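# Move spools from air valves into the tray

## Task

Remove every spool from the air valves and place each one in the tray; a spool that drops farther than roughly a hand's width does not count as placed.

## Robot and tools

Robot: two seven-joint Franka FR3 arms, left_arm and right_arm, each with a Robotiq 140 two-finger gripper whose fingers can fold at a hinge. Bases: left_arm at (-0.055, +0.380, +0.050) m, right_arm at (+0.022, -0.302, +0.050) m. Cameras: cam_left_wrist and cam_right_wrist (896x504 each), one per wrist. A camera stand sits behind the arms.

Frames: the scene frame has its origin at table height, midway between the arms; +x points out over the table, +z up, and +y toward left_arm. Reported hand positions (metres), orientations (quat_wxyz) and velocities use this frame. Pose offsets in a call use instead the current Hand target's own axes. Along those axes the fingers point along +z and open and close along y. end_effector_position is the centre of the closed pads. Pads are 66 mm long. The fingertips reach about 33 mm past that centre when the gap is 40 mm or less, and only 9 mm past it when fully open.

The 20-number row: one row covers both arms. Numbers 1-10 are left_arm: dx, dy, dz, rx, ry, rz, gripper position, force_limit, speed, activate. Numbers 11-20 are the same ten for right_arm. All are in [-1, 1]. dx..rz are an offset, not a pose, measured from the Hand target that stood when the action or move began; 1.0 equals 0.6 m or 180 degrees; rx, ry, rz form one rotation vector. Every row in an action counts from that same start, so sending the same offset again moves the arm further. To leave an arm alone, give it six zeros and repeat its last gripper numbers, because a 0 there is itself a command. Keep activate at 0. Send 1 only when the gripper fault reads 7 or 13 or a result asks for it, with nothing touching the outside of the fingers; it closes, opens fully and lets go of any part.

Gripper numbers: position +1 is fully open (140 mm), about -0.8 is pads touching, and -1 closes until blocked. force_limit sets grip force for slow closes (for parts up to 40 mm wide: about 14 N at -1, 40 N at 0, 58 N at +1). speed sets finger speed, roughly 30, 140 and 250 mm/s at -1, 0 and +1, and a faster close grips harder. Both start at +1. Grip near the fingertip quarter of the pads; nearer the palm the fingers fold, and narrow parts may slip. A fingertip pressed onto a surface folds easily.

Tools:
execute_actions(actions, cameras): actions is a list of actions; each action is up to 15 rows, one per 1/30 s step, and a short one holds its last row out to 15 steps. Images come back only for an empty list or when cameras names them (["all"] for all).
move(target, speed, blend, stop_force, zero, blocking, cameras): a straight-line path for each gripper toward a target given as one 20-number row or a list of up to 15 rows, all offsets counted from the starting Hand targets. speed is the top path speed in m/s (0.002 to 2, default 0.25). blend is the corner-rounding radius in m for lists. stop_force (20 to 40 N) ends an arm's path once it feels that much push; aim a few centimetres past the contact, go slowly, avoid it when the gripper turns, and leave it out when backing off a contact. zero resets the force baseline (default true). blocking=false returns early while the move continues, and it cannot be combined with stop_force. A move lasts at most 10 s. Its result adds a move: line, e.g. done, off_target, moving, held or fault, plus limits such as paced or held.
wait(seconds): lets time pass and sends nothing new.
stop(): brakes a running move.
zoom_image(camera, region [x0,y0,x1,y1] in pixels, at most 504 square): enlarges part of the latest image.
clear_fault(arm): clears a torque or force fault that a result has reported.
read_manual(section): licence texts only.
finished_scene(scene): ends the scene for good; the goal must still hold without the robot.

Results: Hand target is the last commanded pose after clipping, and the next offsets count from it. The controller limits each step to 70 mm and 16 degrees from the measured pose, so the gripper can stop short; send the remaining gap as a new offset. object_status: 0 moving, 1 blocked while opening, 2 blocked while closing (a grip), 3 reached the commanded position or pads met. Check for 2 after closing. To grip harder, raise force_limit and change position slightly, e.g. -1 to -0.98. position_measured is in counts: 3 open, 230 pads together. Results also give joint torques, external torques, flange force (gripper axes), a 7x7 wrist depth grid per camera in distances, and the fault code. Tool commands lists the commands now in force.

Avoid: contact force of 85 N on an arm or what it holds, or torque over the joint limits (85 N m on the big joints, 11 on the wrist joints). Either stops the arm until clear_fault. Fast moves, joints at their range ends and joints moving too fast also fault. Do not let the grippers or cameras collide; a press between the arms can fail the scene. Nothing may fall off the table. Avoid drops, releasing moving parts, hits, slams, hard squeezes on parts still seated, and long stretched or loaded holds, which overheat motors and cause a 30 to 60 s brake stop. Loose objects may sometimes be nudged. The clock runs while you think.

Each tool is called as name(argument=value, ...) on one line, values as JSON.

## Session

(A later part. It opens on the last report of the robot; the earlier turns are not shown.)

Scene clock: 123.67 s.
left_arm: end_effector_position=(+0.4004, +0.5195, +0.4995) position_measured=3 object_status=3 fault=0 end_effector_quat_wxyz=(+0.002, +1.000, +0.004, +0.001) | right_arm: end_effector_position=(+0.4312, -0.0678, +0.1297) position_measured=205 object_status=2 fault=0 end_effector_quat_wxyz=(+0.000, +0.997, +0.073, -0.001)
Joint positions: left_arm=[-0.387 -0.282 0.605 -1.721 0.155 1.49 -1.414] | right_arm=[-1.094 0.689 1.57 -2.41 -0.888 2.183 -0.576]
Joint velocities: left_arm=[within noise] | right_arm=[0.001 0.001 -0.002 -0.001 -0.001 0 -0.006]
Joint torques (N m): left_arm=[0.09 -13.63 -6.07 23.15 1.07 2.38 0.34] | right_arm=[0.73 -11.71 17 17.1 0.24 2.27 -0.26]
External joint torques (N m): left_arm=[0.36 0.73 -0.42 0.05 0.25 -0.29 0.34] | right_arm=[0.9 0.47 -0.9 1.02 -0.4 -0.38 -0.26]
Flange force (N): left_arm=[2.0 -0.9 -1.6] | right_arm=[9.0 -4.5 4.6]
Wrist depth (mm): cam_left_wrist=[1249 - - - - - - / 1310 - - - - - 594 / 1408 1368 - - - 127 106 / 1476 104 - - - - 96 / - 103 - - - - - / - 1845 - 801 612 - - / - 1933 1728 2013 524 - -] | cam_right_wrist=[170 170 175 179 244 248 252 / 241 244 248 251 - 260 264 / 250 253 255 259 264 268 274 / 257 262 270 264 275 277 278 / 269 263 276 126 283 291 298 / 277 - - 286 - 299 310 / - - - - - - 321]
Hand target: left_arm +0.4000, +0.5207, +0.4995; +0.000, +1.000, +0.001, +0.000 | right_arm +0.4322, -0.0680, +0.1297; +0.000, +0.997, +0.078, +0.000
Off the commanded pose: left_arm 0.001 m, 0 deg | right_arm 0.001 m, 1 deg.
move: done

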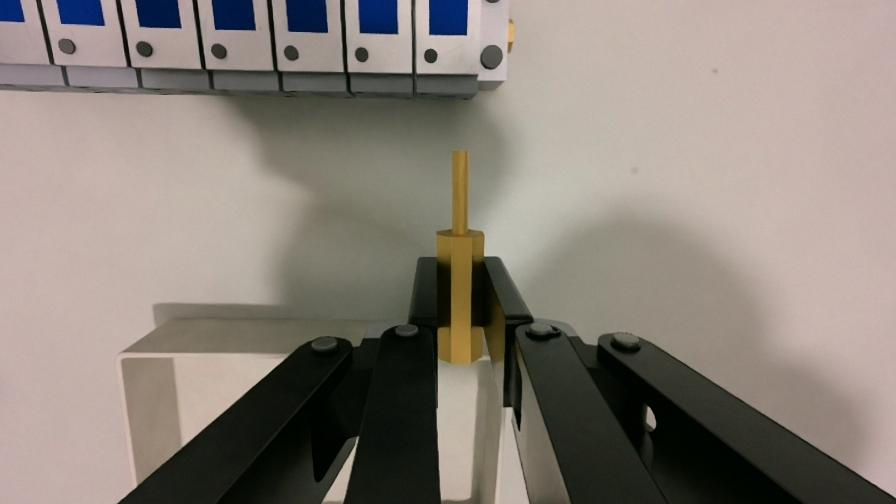

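move(target=[-0.083,0.70,0.416,-0.163,0.394,0.2125,1,1,1,0,0.0333,-0.007,0.0887,0,0,0,-1,0,-1,0], speed=0.25, cameras=["all"])

Scene clock: 147.73 s.
left_arm: end_effector_position=(+0.3517, +0.0989, +0.2488) position_measured=3 object_status=3 fault=0 end_effector_quat_wxyz=(+0.247, +0.730, -0.310, +0.557) | right_arm: end_effector_position=(+0.4497, -0.0609, +0.0760) position_measured=205 object_status=2 fault=0 end_effector_quat_wxyz=(+0.000, +0.997, +0.081, -0.002)
Joint positions: left_arm=[-2.751 -0.482 2.565 -3.031 0.521 4.567 -1.202] | right_arm=[-0.879 0.692 1.31 -2.353 -0.957 2.289 -0.571]
Joint velocities: left_arm=[-0.001 0.001 0.003 0.001 -0.001 0.004 0.001] | right_arm=[within noise]
Joint torques (N m): left_arm=[-0.07 21.78 -5.58 1.86 0.73 3.13 0.29] | right_arm=[0.75 -19.75 17.11 15.69 0.55 2.75 0.11]
External joint torques (N m): left_arm=[0.1 0.69 -0.52 -0.93 -0.24 0.21 0.26] | right_arm=[1.08 -0.97 -0.88 1.07 -0.04 0.11 0.11]
Flange force (N): left_arm=[4.1 3.3 -2.9] | right_arm=[6.4 -5.1 5.5]
Wrist depth (mm): cam_left_wrist=[1997 2436 2436 260 250 - - / 2118 2591 - - 296 - 712 / - - - 319 - 127 107 / - 104 440 386 - - 96 / - 96 348 411 400 362 - / - 359 - 355 - - - / - - 317 - - - -] | cam_right_wrist=[- 127 128 130 196 200 202 / 134 131 131 134 204 207 209 / 200 202 205 208 211 216 218 / 208 209 215 211 220 224 225 / 216 216 220 126 227 233 237 / 223 - - 220 - 88 247 / - - - - - - -]
Hand target: left_arm +0.3511, +0.1007, +0.2498; +0.232, +0.733, -0.303, +0.563 | right_arm +0.4513, -0.0607, +0.0765; +0.000, +0.997, +0.078, +0.000
Off the commanded pose: left_arm 0.002 m, 2 deg | right_arm 0.002 m, 0 deg.
joint sent to its limit (left arm) — joint 4 (elbow), lower limit, where the elbow is as bent as it goes; joint 6 (wrist pitch), upper limit. The joint targets still meet the commanded pose.
move: done; limits=paced

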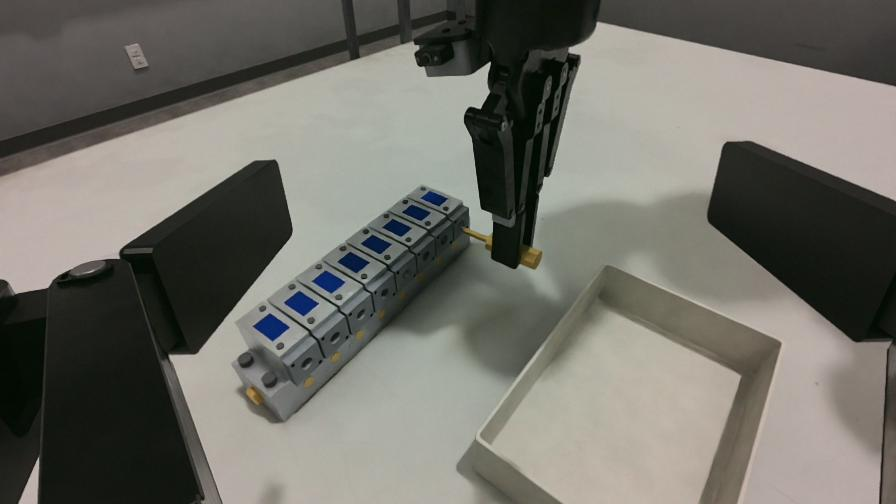

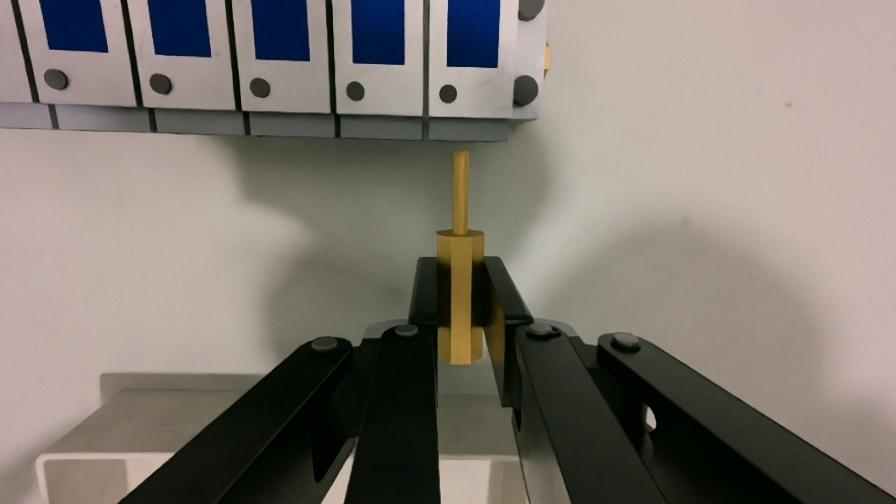

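Excellent view from the left.

zoom_image(camera="cam_left_wrist", region=[400, 180, 560, 280])

zoom_image(camera="cam_right_wrist", region=[400, 60, 560, 160])

Scaled by 3.150 from the camera's image (finer frame: 1280x720).

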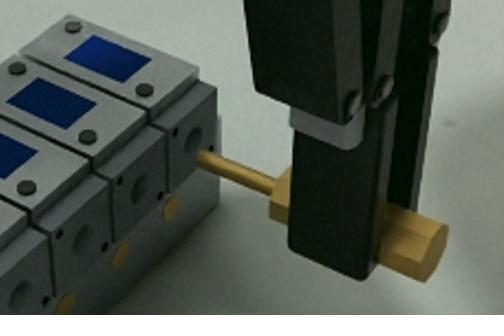

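Scaled by 3.150 from the camera's image (finer frame: 1280x720).

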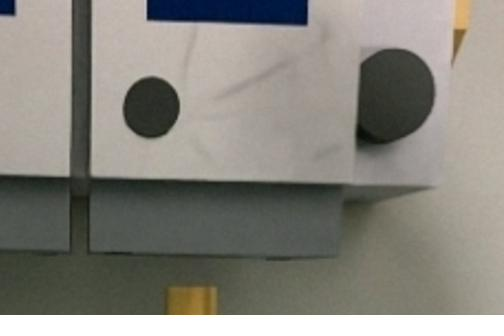

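move(target=[0,0,0,0,0,0,1,1,1,0,0.0,0.0025,-0.0075,0,0,0,-1,0,-1,0], speed=0.05, cameras=["all"])

zoom_image(camera="cam_left_wrist", region=[430, 190, 510, 250])

zoom_image(camera="cam_right_wrist", region=[400, 60, 560, 160])

Scene clock: 163.50 s.
left_arm: end_effector_position=(+0.3518, +0.0991, +0.2490) position_measured=3 object_status=3 fault=0 end_effector_quat_wxyz=(+0.246, +0.730, -0.310, +0.557) | right_arm: end_effector_position=(+0.4523, -0.0621, +0.0806) position_measured=205 object_status=2 fault=0 end_effector_quat_wxyz=(-0.001, +0.997, +0.078, +0.001)
Joint positions: left_arm=[-2.752 -0.482 2.566 -3.031 0.52 4.567 -1.202] | right_arm=[-0.894 0.689 1.326 -2.353 -0.954 2.285 -0.571]
Joint velocities: left_arm=[within noise] | right_arm=[-0.002 -0.001 0.001 0.001 0.002 -0.004 0.001]
Joint torques (N m): left_arm=[-0.25 21.86 -5.13 1.86 0.76 3.13 0.27] | right_arm=[-0.11 -19.09 17.73 15.35 0.65 2.16 -0.13]
External joint torques (N m): left_arm=[-0.04 0.74 -0.03 -0.99 -0.22 0.2 0.24] | right_arm=[0.2 -0.7 -0.22 0.65 0.06 -0.47 -0.13]
Flange force (N): left_arm=[3.4 2.5 -3.4] | right_arm=[2.8 -1.3 -0.3]
Wrist depth (mm): cam_left_wrist=[- 2677 2800 - 251 - - / 2412 2388 - - 302 - - / - - - - 348 137 106 / - 104 - 400 - - 96 / - 97 - - - - - / - - - - - - - / - - 306 318 - 308 -] | cam_right_wrist=[- 130 133 135 201 205 208 / - 135 136 139 209 212 213 / 204 206 210 212 216 219 224 / 211 215 219 217 225 228 230 / 221 223 225 126 231 237 243 / - 226 - 226 - 244 252 / 191 - - - - - 262]
Hand target: left_arm +0.3526, +0.1002, +0.2494; +0.243, +0.729, -0.311, +0.559 (not the last commanded pose) | right_arm +0.4515, -0.0622, +0.0810; +0.000, +0.997, +0.078, +0.000
Off the commanded pose: left_arm 0.002 m, 2 deg | right_arm 0.001 m, 0 deg.
joint at its limit (left arm) — joint 4 (elbow), lower limit, where the elbow is as bent as it goes; joint 6 (wrist pitch), upper limit.
move: done

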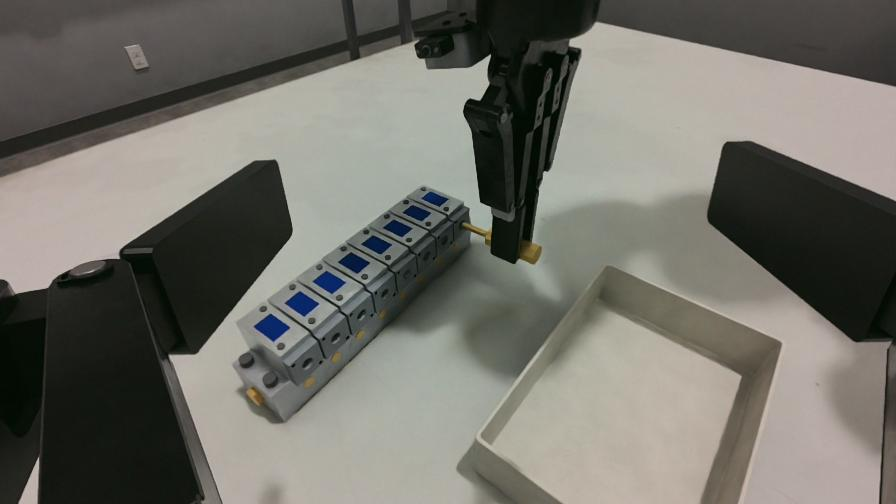

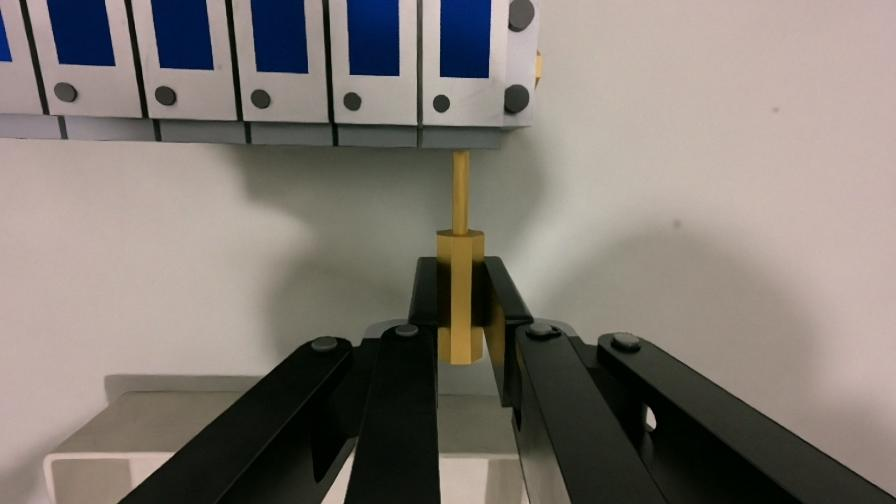

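Scaled by 6.300 from the camera's image (finer frame: 1280x720).

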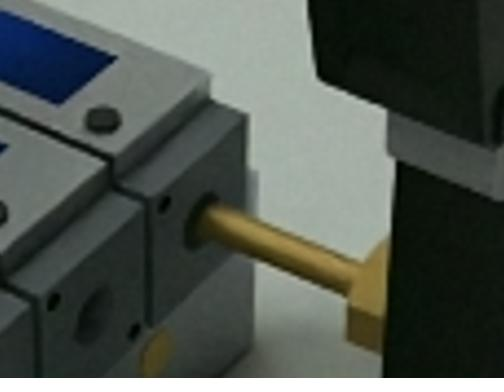

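Scaled by 3.150 from the camera's image (finer frame: 1280x720).

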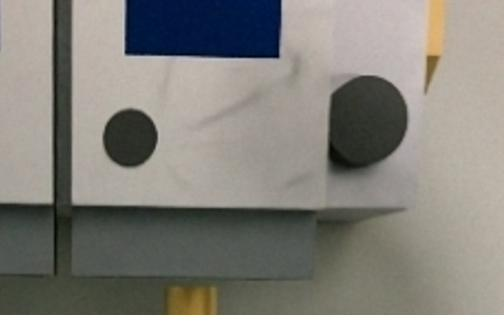

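move(target=[0,0,0,0,0,0,1,1,1,0,0.01,0.0,0.0013,0,0,0,-1,0,-1,0], speed=0.03, stop_force=20, cameras=["all"])

zoom_image(camera="cam_left_wrist", region=[430, 190, 510, 250])

zoom_image(camera="cam_right_wrist", region=[400, 60, 560, 160])

Scene clock: 171.70 s.
left_arm: end_effector_position=(+0.3518, +0.0991, +0.2490) position_measured=3 object_status=3 fault=0 end_effector_quat_wxyz=(+0.246, +0.730, -0.310, +0.557) | right_arm: end_effector_position=(+0.4574, -0.0613, +0.0805) position_measured=205 object_status=2 fault=0 end_effector_quat_wxyz=(+0.000, +0.997, +0.076, +0.001)
Joint positions: left_arm=[-2.752 -0.482 2.566 -3.031 0.52 4.567 -1.202] | right_arm=[-0.88 0.696 1.314 -2.336 -0.954 2.278 -0.571]
Joint torques (N m): left_arm=[-0.21 21.86 -5.16 1.88 0.76 3.15 0.32] | right_arm=[0.74 -19.01 17.4 15.93 0.55 2.23 -0.17]
External joint torques (N m): left_arm=[-0.01 0.81 -0.09 -0.94 -0.22 0.23 0.29] | right_arm=[0.9 0 -0.92 1.25 -0.05 -0.42 -0.17]
Flange force (N): left_arm=[3.6 2.6 -3.4] | right_arm=[8.7 -4.8 4.8]
Wrist depth (mm): cam_left_wrist=[- - 2800 275 251 - - / 2866 2460 - - 317 754 - / - - - - - 127 106 / - 104 - 419 - - 96 / - 97 342 - - 364 - / - - 346 - 349 - - / - - 321 303 308 302 -] | cam_right_wrist=[130 131 131 133 201 205 208 / - 135 137 139 209 212 214 / 204 207 211 213 216 220 224 / 212 216 218 217 225 229 232 / 223 223 225 162 231 238 242 / 227 229 - 235 - 88 254 / - - - - - - 262]
Hand target: left_arm +0.3526, +0.1002, +0.2494; +0.243, +0.729, -0.311, +0.559 | right_arm +0.4574, -0.0613, +0.0802; +0.000, +0.997, +0.078, +0.000
Off the commanded pose: left_arm 0.001 m, 0 deg | right_arm 0.000 m, 0 deg.
joint at its limit (left arm) — joint 4 (elbow), lower limit, where the elbow is as bent as it goes; joint 6 (wrist pitch), upper limit.
move: done

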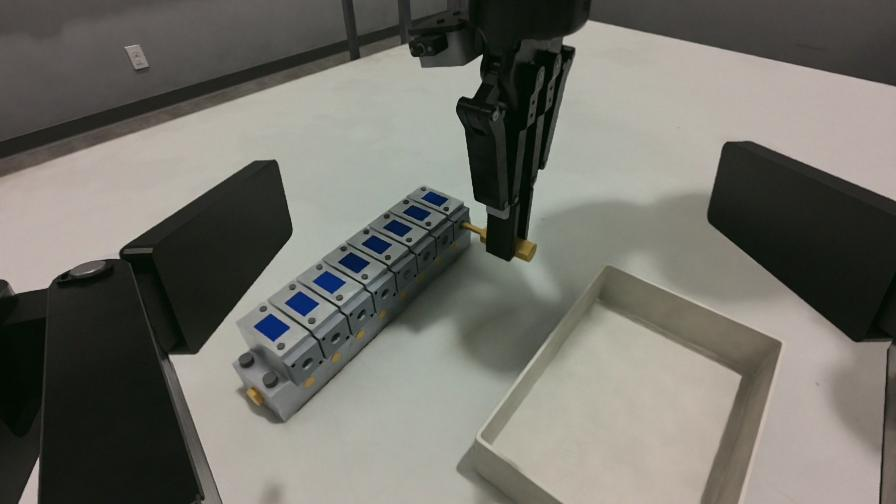

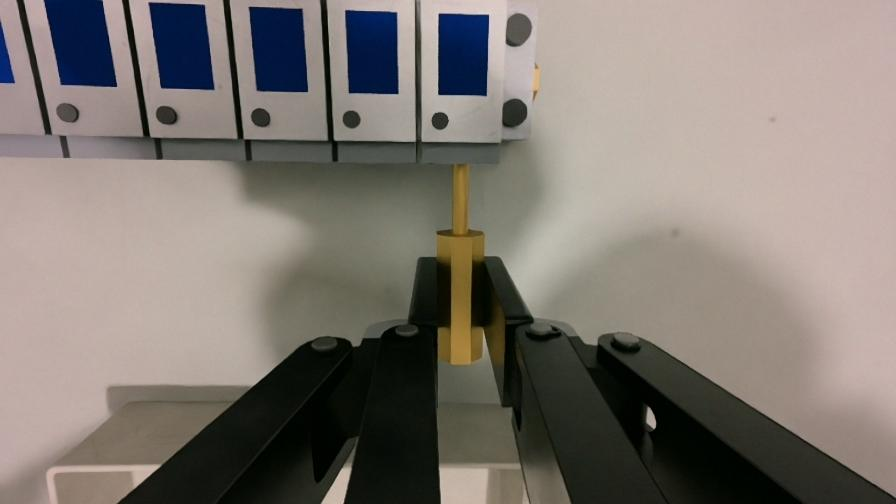

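Scaled by 6.300 from the camera's image (finer frame: 1280x720).

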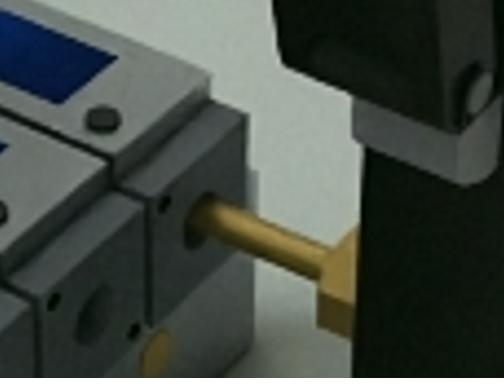

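Scaled by 3.150 from the camera's image (finer frame: 1280x720).

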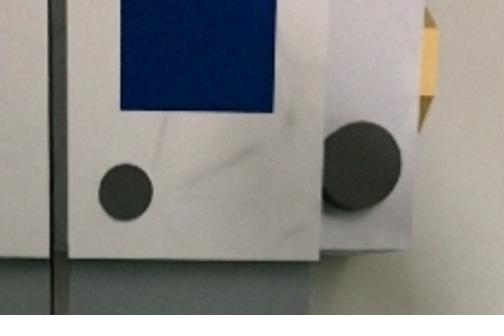

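move(target=[[0,0,0,0,0,0,1,1,1,0,0.002,-0.001,0.001,0,0,0,-1,0,-1,0],[0,0,0,0,0,0,1,1,1,0,0.0385,-0.001,0.001,0,0,0,-1,0,-1,0]], speed=0.03, stop_force=35, cameras=["all"])

zoom_image(camera="cam_left_wrist", region=[380, 150, 540, 270])

zoom_image(camera="cam_right_wrist", region=[340, 0, 560, 160])

Scene clock: 176.57 s.
left_arm: end_effector_position=(+0.3518, +0.0991, +0.2490) position_measured=3 object_status=3 fault=0 end_effector_quat_wxyz=(+0.246, +0.730, -0.310, +0.557) | right_arm: end_effector_position=(+0.4708, -0.0578, +0.0769) position_measured=205 object_status=2 fault=0 end_effector_quat_wxyz=(+0.003, +0.997, +0.076, -0.009)
Joint positions: left_arm=[-2.752 -0.482 2.566 -3.031 0.52 4.567 -1.202] | right_arm=[-0.823 0.736 1.274 -2.268 -0.953 2.233 -0.588]
Joint torques (N m): left_arm=[-0.24 21.92 -5.16 1.84 0.76 3.15 0.29] | right_arm=[-1 -22.74 17.3 20.76 -1.5 3.9 -0.3]
External joint torques (N m): left_arm=[-0.11 0.83 -0.14 -1 -0.2 0.22 0.26] | right_arm=[-0.78 -1.14 -2.16 6.24 -2.11 1.3 -0.3]
Flange force (N): left_arm=[3.8 2.8 -3.4] | right_arm=[19.8 -4.8 10.0]
Wrist depth (mm): cam_left_wrist=[- 2100 2511 271 299 - - / 1964 2118 - 295 - - - / 590 - - 344 - 127 107 / 504 104 - 410 460 - 96 / - 97 331 415 - 372 - / - - 348 - 339 343 - / - - 314 304 - 300 -] | cam_right_wrist=[123 125 128 129 196 200 202 / 130 131 132 134 204 209 211 / - 135 136 140 211 216 220 / 209 211 215 161 225 227 231 / 217 220 221 162 230 236 240 / 225 226 - 233 - 243 253 / 232 - - 210 - - 262]
Hand target: left_arm +0.3526, +0.1002, +0.2494; +0.243, +0.729, -0.311, +0.559 | right_arm +0.4802, -0.0571, +0.0796; +0.000, +0.997, +0.078, +0.000
Off the commanded pose: left_arm 0.001 m, 0 deg | right_arm 0.010 m, 1 deg.
joint sent to its limit (left arm) — joint 6 (wrist pitch), upper limit. The joint targets still meet the commanded pose.
joint at its limit (left arm) — joint 4 (elbow), lower limit, where the elbow is as bent as it goes.
move: off_target (right_arm)

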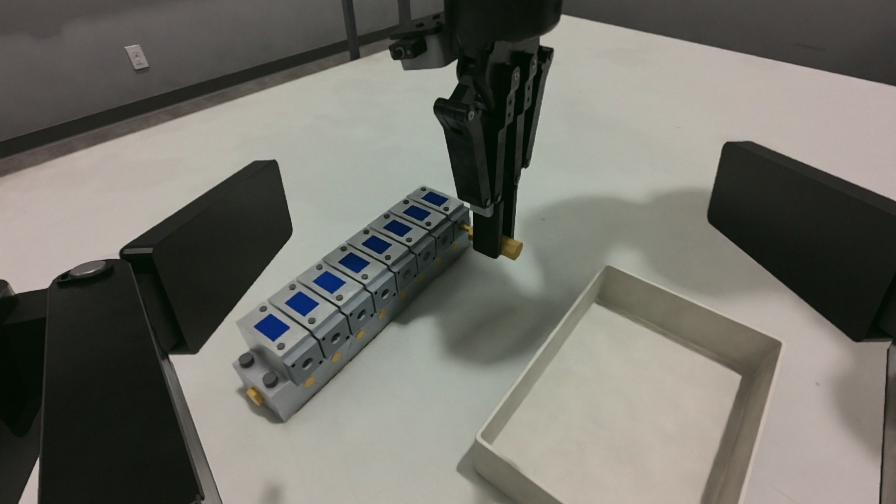

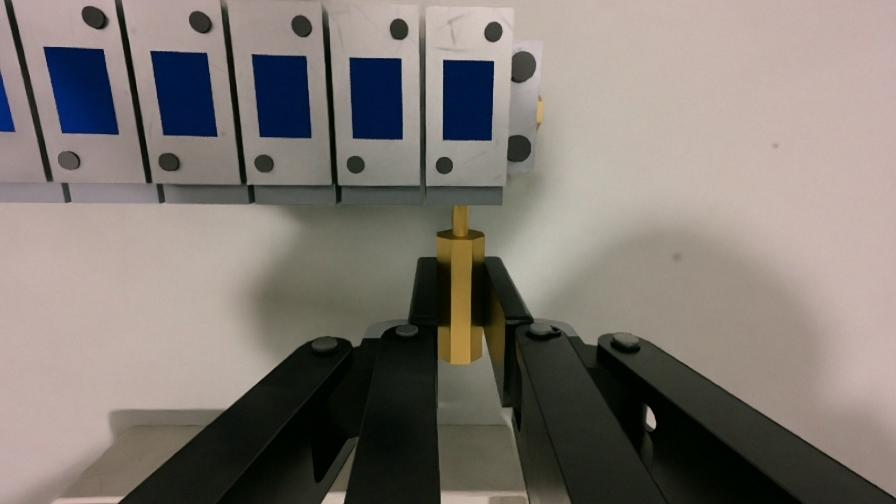

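Scaled by 3.150 from the camera's image (finer frame: 1280x720).

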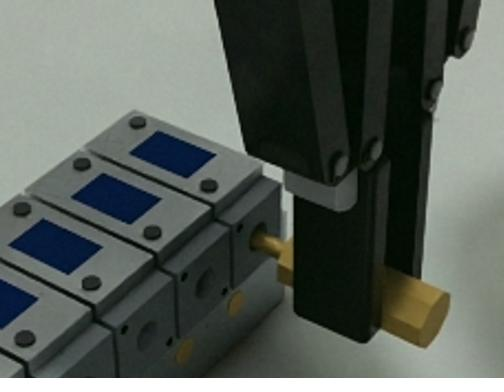

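Scaled by 2.291 from the camera's image (finer frame: 1280x720).

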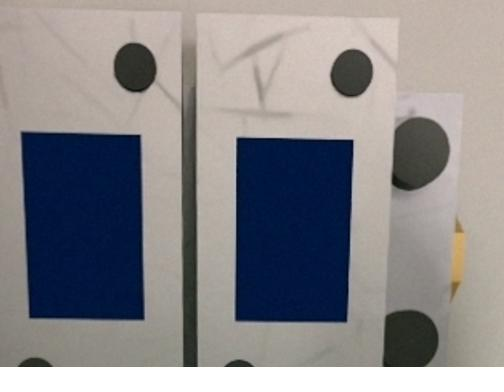

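move(target=[0,0,0,0,0,0,1,1,1,0,0.012,0,0,0,0,0,-1,0,-1,0], speed=0.03, stop_force=40, zero=false, cameras=["all"])

zoom_image(camera="cam_left_wrist", region=[380, 150, 540, 270])

Scene clock: 180.90 s.
left_arm: end_effector_position=(+0.3518, +0.0991, +0.2490) position_measured=3 object_status=3 fault=0 end_effector_quat_wxyz=(+0.246, +0.730, -0.310, +0.557) | right_arm: end_effector_position=(+0.4815, -0.0569, +0.0777) position_measured=205 object_status=2 fault=0 end_effector_quat_wxyz=(+0.002, +0.997, +0.075, -0.006)
Joint positions: left_arm=[-2.752 -0.482 2.566 -3.031 0.52 4.567 -1.202] | right_arm=[-0.809 0.749 1.262 -2.24 -0.957 2.226 -0.595]
Joint torques (N m): left_arm=[-0.19 21.85 -5.17 1.87 0.76 3.14 0.31] | right_arm=[0.04 -23.73 19.26 18.57 -0.59 3.34 -0.23]
External joint torques (N m): left_arm=[-0.03 0.75 -0.13 -0.98 -0.2 0.21 0.28] | right_arm=[0.35 -1.22 -0.6 3.89 -1.21 0.72 -0.23]
Flange force (N): left_arm=[3.4 2.7 -3.3] | right_arm=[12.4 -4.6 4.6]
Wrist depth (mm): cam_left_wrist=[- 2342 2900 272 - - - / 3083 2255 - 302 - - - / - - - 362 - 128 106 / - 104 - 412 - - 96 / - 97 335 - 381 372 - / - - - 374 355 - - / - - 313 300 298 - -] | cam_right_wrist=[186 188 191 141 198 201 203 / 131 132 134 134 205 209 212 / 134 137 138 142 214 217 222 / 210 212 215 160 222 227 229 / 217 220 223 162 - 237 241 / 226 - - - - 243 252 / 233 - - - - - 262]
Hand target: left_arm +0.3526, +0.1002, +0.2494; +0.243, +0.729, -0.311, +0.559 | right_arm +0.4873, -0.0560, +0.0796; +0.000, +0.997, +0.078, +0.000
Off the commanded pose: left_arm 0.001 m, 0 deg | right_arm 0.006 m, 1 deg.
joint sent to its limit (left arm) — joint 6 (wrist pitch), upper limit. The joint targets still meet the commanded pose.
joint at its limit (left arm) — joint 4 (elbow), lower limit, where the elbow is as bent as it goes.
move: off_target (right_arm)

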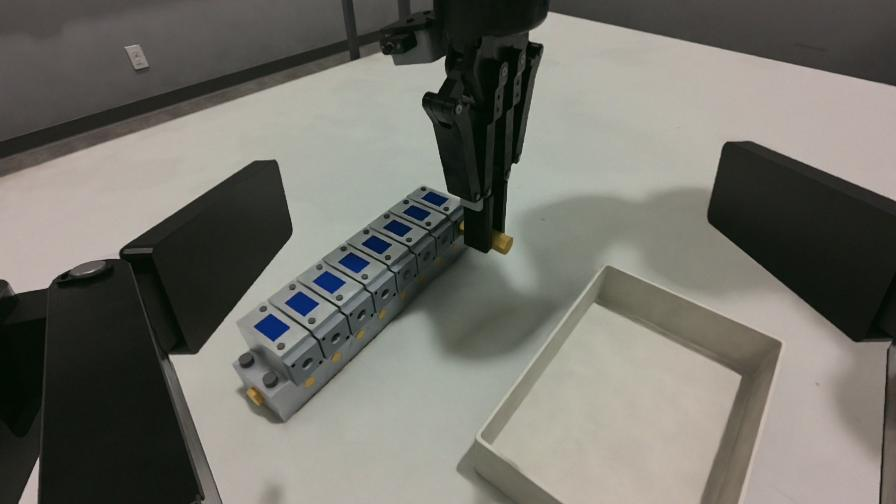

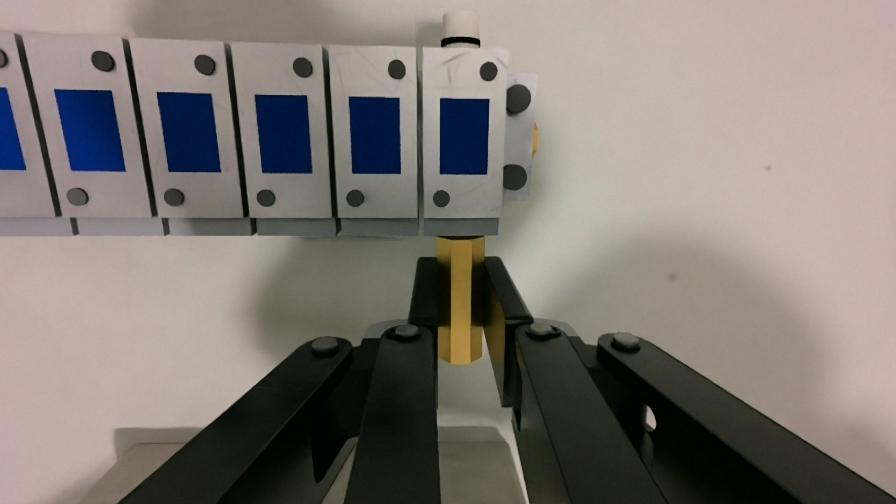

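Scaled by 3.150 from the camera's image (finer frame: 1280x720).

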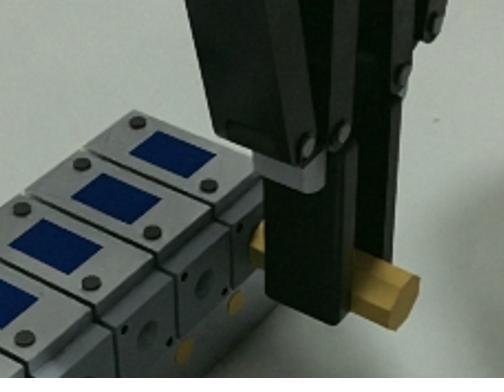

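move(target=[[0,0,0,0,0,0,1,1,1,0,-0.0717,0,0,0,0,0,-1,0,-1,0],[0,0,0,0,0,0,1,1,1,0,-0.0717,-0.0477,0,0,0,0,-1,0,-1,0]], speed=0.1, cameras=["all"])

zoom_image(camera="cam_left_wrist", region=[400, 190, 500, 265])

zoom_image(camera="cam_right_wrist", region=[360, 60, 560, 185])

Scene clock: 187.03 s.
left_arm: end_effector_position=(+0.3518, +0.0991, +0.2490) position_measured=3 object_status=3 fault=0 end_effector_quat_wxyz=(+0.246, +0.730, -0.310, +0.557) | right_arm: end_effector_position=(+0.4397, -0.0349, +0.0792) position_measured=205 object_status=2 fault=0 end_effector_quat_wxyz=(+0.001, +0.996, +0.084, +0.000)
Joint positions: left_arm=[-2.752 -0.482 2.566 -3.031 0.52 4.567 -1.202] | right_arm=[-0.816 0.693 1.312 -2.34 -0.954 2.28 -0.523]
Joint velocities: left_arm=[within noise] | right_arm=[-0.001 0.001 -0.001 -0.001 0 0 0.007]
Joint torques (N m): left_arm=[-0.22 21.87 -5.16 1.84 0.77 3.15 0.3] | right_arm=[0.72 -19.81 17.26 15.9 0.91 2.68 0.09]
External joint torques (N m): left_arm=[-0.07 0.74 -0.12 -1.01 -0.2 0.21 0.27] | right_arm=[0.91 -0.81 -0.97 1.23 0.32 0.05 0.09]
Flange force (N): left_arm=[3.4 2.8 -3.4] | right_arm=[6.7 -5.3 4.5]
Wrist depth (mm): cam_left_wrist=[2298 1933 3083 234 225 - - / - 2030 - 249 272 - 729 / - - - 293 - 127 106 / - 104 352 395 - - 96 / - 96 332 - - 429 - / - - 337 - - - - / - - 329 307 - 304 -] | cam_right_wrist=[- 129 131 133 136 203 206 / 197 140 140 142 207 212 213 / 202 205 209 211 214 219 222 / 210 214 216 161 224 227 231 / 219 222 223 162 229 236 243 / 225 225 - 210 - 88 253 / - - - - - - 261]
Hand target: left_arm +0.3526, +0.1002, +0.2494; +0.243, +0.729, -0.311, +0.559 | right_arm +0.4403, -0.0344, +0.0796; +0.000, +0.997, +0.078, +0.000
Off the commanded pose: left_arm 0.001 m, 0 deg | right_arm 0.001 m, 1 deg.
joint sent to its limit (left arm) — joint 6 (wrist pitch), upper limit. The joint targets still meet the commanded pose.
joint at its limit (left arm) — joint 4 (elbow), lower limit, where the elbow is as bent as it goes.
move: done

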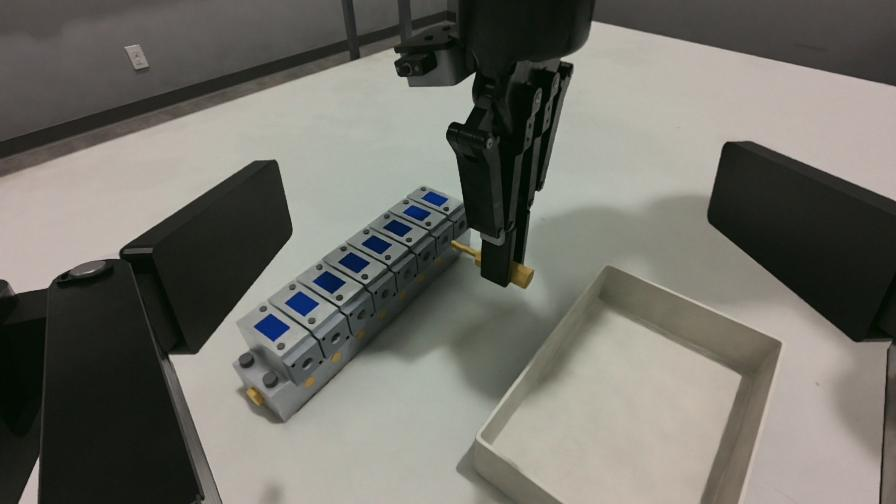

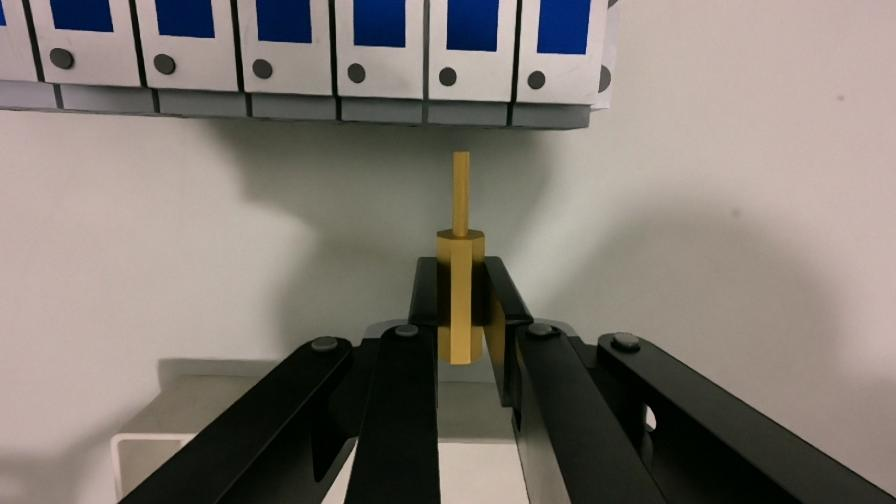

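Scaled by 5.040 from the camera's image (finer frame: 1280x720).

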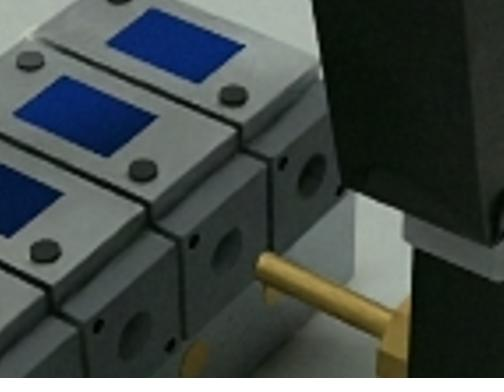

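Scaled by 2.520 from the camera's image (finer frame: 1280x720).

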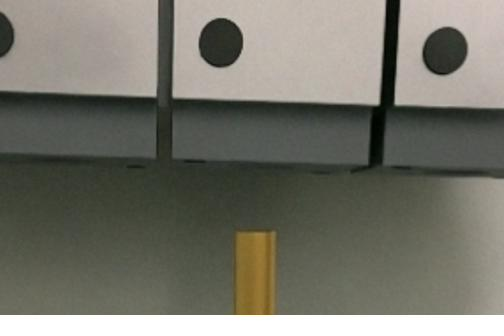

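move(target=[0,0,0,0,0,0,1,1,1,0,0.0083,0.0015,0,0,0,0.006,-1,0,-1,0], speed=0.05, cameras=["all"])

zoom_image(camera="cam_left_wrist", region=[400, 190, 500, 265])

zoom_image(camera="cam_right_wrist", region=[360, 60, 560, 185])

Scene clock: 191.10 s.
left_arm: end_effector_position=(+0.3518, +0.0991, +0.2490) position_measured=3 object_status=3 fault=0 end_effector_quat_wxyz=(+0.246, +0.730, -0.310, +0.557) | right_arm: end_effector_position=(+0.4454, -0.0347, +0.0796) position_measured=205 object_status=2 fault=0 end_effector_quat_wxyz=(+0.000, +0.997, +0.075, +0.001)
Joint positions: left_arm=[-2.752 -0.482 2.566 -3.031 0.52 4.567 -1.202] | right_arm=[-0.806 0.693 1.301 -2.326 -0.95 2.28 -0.513]
Joint velocities: left_arm=[within noise] | right_arm=[0.002 0 0 -0.002 0.002 -0.001 0.008]
Joint torques (N m): left_arm=[-0.24 21.82 -5.16 1.84 0.76 3.15 0.26] | right_arm=[1.04 -20.15 17.24 15.96 0.8 2.41 0.06]
External joint torques (N m): left_arm=[-0.09 0.65 -0.12 -1.07 -0.2 0.21 0.23] | right_arm=[1.32 -0.7 -0.98 1.16 0.22 -0.23 0.06]
Flange force (N): left_arm=[3.1 2.9 -3.3] | right_arm=[7.8 -6.6 5.3]
Wrist depth (mm): cam_left_wrist=[1791 - 2900 886 230 - - / 2047 2342 - 255 295 - - / - - - 556 - 128 113 / - 104 362 381 - 454 96 / - 96 332 - - 373 - / - - 343 376 - 324 - / - - 317 303 285 315 -] | cam_right_wrist=[128 129 132 133 136 204 206 / 133 135 136 138 146 211 211 / 204 207 209 210 215 216 223 / 212 215 217 161 224 229 232 / 219 222 223 162 229 237 242 / 226 226 - 221 - 244 253 / - - - 198 - - -]
Hand target: left_arm +0.3526, +0.1002, +0.2494; +0.243, +0.729, -0.311, +0.559 | right_arm +0.4454, -0.0345, +0.0796; +0.000, +0.998, +0.069, +0.000
Off the commanded pose: left_arm 0.001 m, 0 deg | right_arm 0.000 m, 1 deg.
joint sent to its limit (left arm) — joint 6 (wrist pitch), upper limit. The joint targets still meet the commanded pose.
joint at its limit (left arm) — joint 4 (elbow), lower limit, where the elbow is as bent as it goes.
move: done

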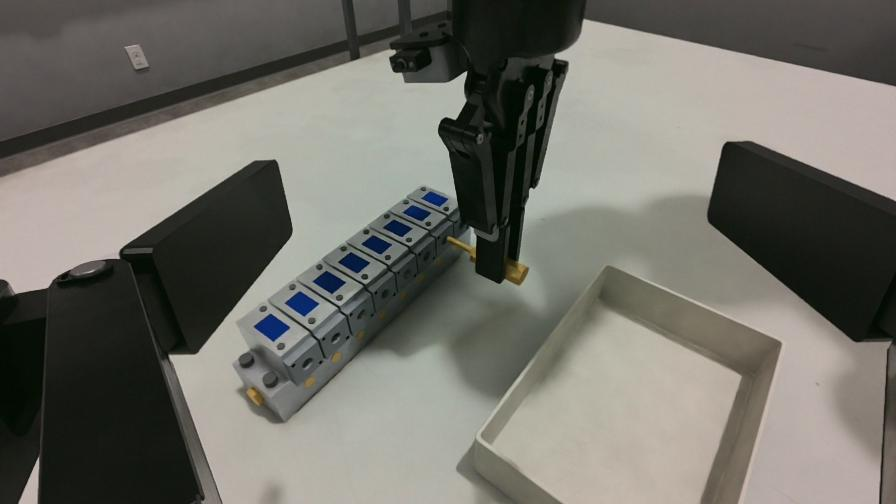

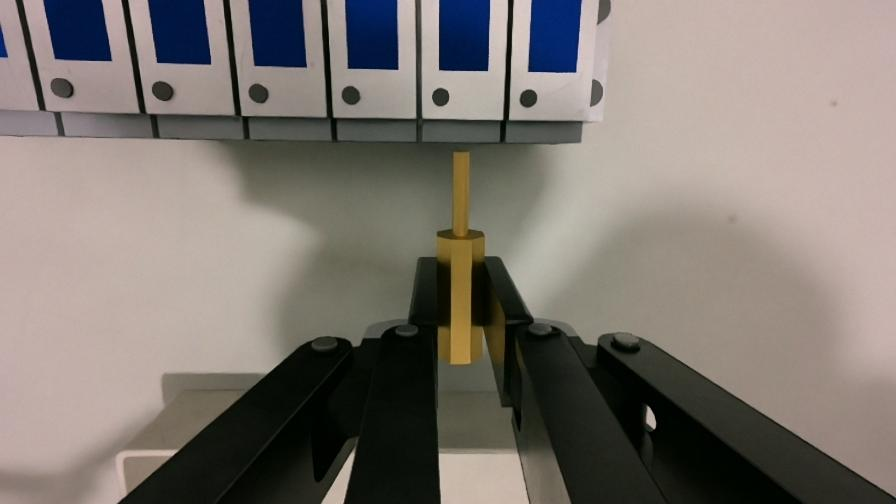

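Scaled by 5.040 from the camera's image (finer frame: 1280x720).

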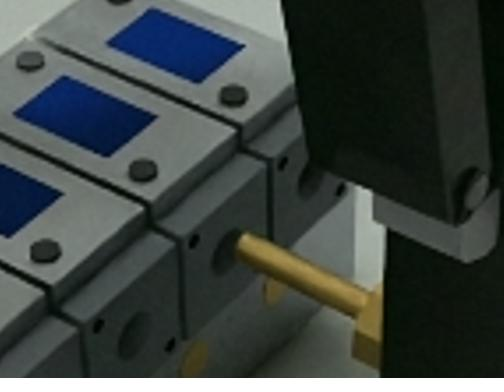

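Scaled by 2.520 from the camera's image (finer frame: 1280x720).

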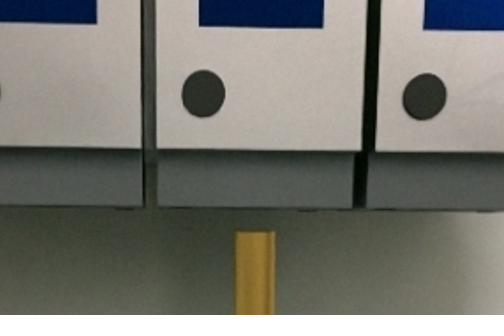

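move(target=[[0,0,0,0,0,0,1,1,1,0,0.003,-0.0008,0.0012,0,0,0,-1,0,-1,0],[0,0,0,0,0,0,1,1,1,0,0.06,-0.0008,0.0012,0,0,0,-1,0,-1,0]], speed=0.04, stop_force=40, cameras=["all"])

Scene clock: 196.23 s.
left_arm: end_effector_position=(+0.3518, +0.0991, +0.2490) position_measured=3 object_status=3 fault=0 end_effector_quat_wxyz=(+0.246, +0.730, -0.310, +0.557) | right_arm: end_effector_position=(+0.4776, -0.0288, +0.0782) position_measured=205 object_status=2 fault=0 end_effector_quat_wxyz=(+0.000, +0.998, +0.066, -0.003)
Joint positions: left_arm=[-2.752 -0.482 2.566 -3.031 0.52 4.567 -1.202] | right_arm=[-0.728 0.746 1.238 -2.213 -0.948 2.233 -0.538]
Joint torques (N m): left_arm=[-0.21 21.86 -5.15 1.83 0.76 3.13 0.25] | right_arm=[0.01 -24.49 18.76 17.74 0 2.68 -0.22]
External joint torques (N m): left_arm=[-0.04 0.76 -0.11 -0.99 -0.21 0.2 0.22] | right_arm=[0.28 -1.05 -1.08 2.91 -0.61 0.05 -0.22]
Flange force (N): left_arm=[3.7 2.6 -3.4] | right_arm=[10.5 -4.7 3.7]
Wrist depth (mm): cam_left_wrist=[- - 2971 251 - - - / 2342 2935 - 287 - - - / - - - 335 - 128 106 / - 104 376 381 - - 96 / - 97 341 - - - - / - - - 357 - 345 - / - - 316 295 304 311 -] | cam_right_wrist=[187 190 193 195 196 203 206 / 132 133 135 137 140 211 212 / 136 139 140 142 146 218 221 / 212 215 214 158 224 - 233 / - 218 - 162 229 236 240 / 227 227 - - - 88 253 / - - - - - - 260]
Hand target: left_arm +0.3526, +0.1002, +0.2494; +0.243, +0.729, -0.311, +0.559 | right_arm +0.4810, -0.0291, +0.0789; +0.000, +0.998, +0.069, +0.000
Off the commanded pose: left_arm 0.001 m, 0 deg | right_arm 0.003 m, 0 deg.
joint sent to its limit (left arm) — joint 6 (wrist pitch), upper limit. The joint targets still meet the commanded pose.
joint at its limit (left arm) — joint 4 (elbow), lower limit, where the elbow is as bent as it goes.
move: done

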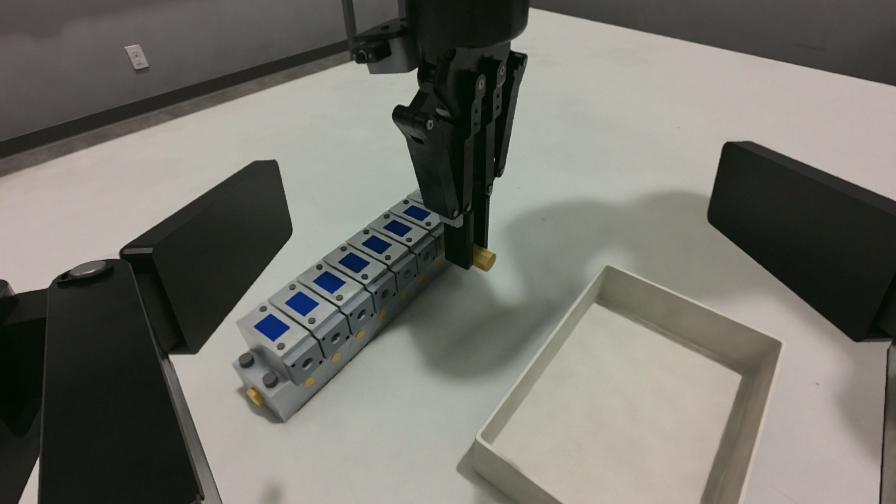

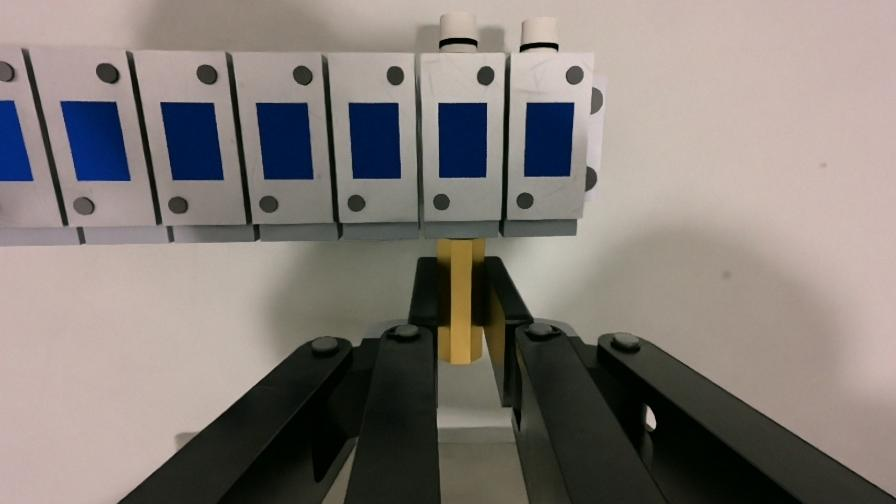

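move(target=[[0,0,0,0,0,0,1,1,1,0,-0.0605,0,0,0,0,0,-1,0,-1,0],[0,0,0,0,0,0,1,1,1,0,-0.0605,-0.0477,0,0,0,0,-1,0,-1,0]], speed=0.1, cameras=["all"])

zoom_image(camera="cam_left_wrist", region=[380, 200, 480, 275])

zoom_image(camera="cam_right_wrist", region=[360, 60, 560, 185])

Scene clock: 201.10 s.
left_arm: end_effector_position=(+0.3518, +0.0991, +0.2490) position_measured=3 object_status=3 fault=0 end_effector_quat_wxyz=(+0.246, +0.730, -0.310, +0.557) | right_arm: end_effector_position=(+0.4406, -0.0057, +0.0786) position_measured=205 object_status=2 fault=0 end_effector_quat_wxyz=(+0.000, +0.997, +0.075, +0.000)
Joint positions: left_arm=[-2.752 -0.482 2.566 -3.031 0.52 4.567 -1.202] | right_arm=[-0.706 0.701 1.266 -2.285 -0.939 2.275 -0.473]
Joint velocities: left_arm=[within noise] | right_arm=[-0.001 -0.001 -0.001 0 0 -0.001 0.006]
Joint torques (N m): left_arm=[-0.18 21.91 -5.11 1.85 0.75 3.14 0.27] | right_arm=[0.68 -21.96 17.62 16.17 0.89 2.46 0.1]
External joint torques (N m): left_arm=[0 0.76 -0.04 -1.03 -0.22 0.21 0.24] | right_arm=[0.98 -0.94 -0.89 1.23 0.3 -0.17 0.1]
Flange force (N): left_arm=[3.6 2.5 -3.6] | right_arm=[6.1 -5.6 3.4]
Wrist depth (mm): cam_left_wrist=[2460 2564 3431 210 214 - - / 2706 2832 - 235 - - - / - - - 266 - 128 107 / - 104 - 351 - - 96 / - 103 332 - - 368 - / - - 333 - 361 349 - / - - 313 311 - - -] | cam_right_wrist=[128 129 132 133 137 203 207 / - 134 137 137 140 210 213 / 203 205 208 213 215 217 221 / 212 215 216 163 223 227 231 / 219 216 224 162 228 236 240 / 225 - - 218 - 243 250 / - - - - - - 260]
Hand target: left_arm +0.3526, +0.1002, +0.2494; +0.243, +0.729, -0.311, +0.559 | right_arm +0.4411, -0.0057, +0.0789; +0.000, +0.998, +0.069, +0.000
Off the commanded pose: left_arm 0.001 m, 0 deg | right_arm 0.001 m, 1 deg.
joint sent to its limit (left arm) — joint 6 (wrist pitch), upper limit. The joint targets still meet the commanded pose.
joint at its limit (left arm) — joint 4 (elbow), lower limit, where the elbow is as bent as it goes.
move: done

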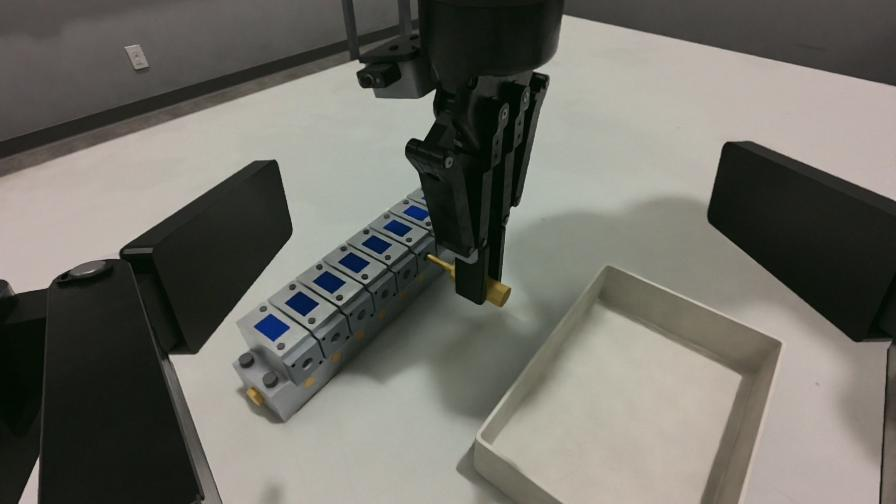

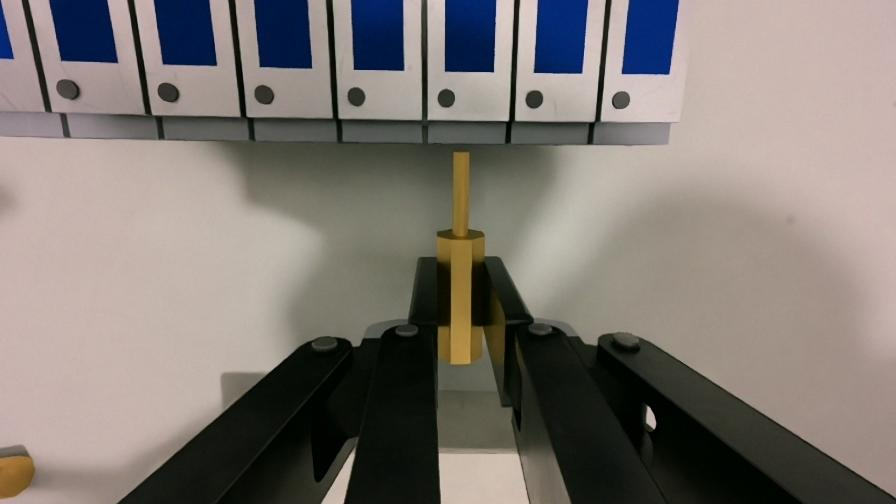

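Scaled by 5.040 from the camera's image (finer frame: 1280x720).

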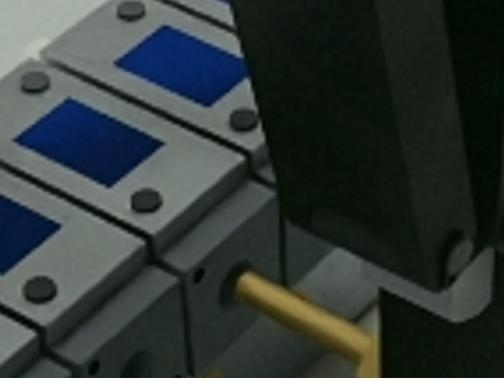

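Scaled by 2.520 from the camera's image (finer frame: 1280x720).

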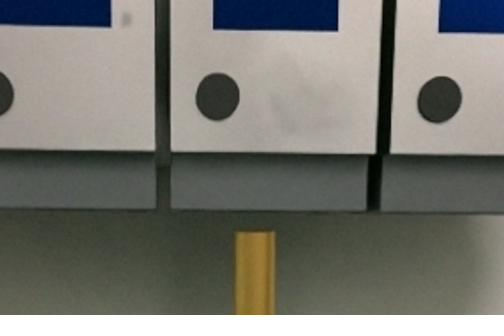

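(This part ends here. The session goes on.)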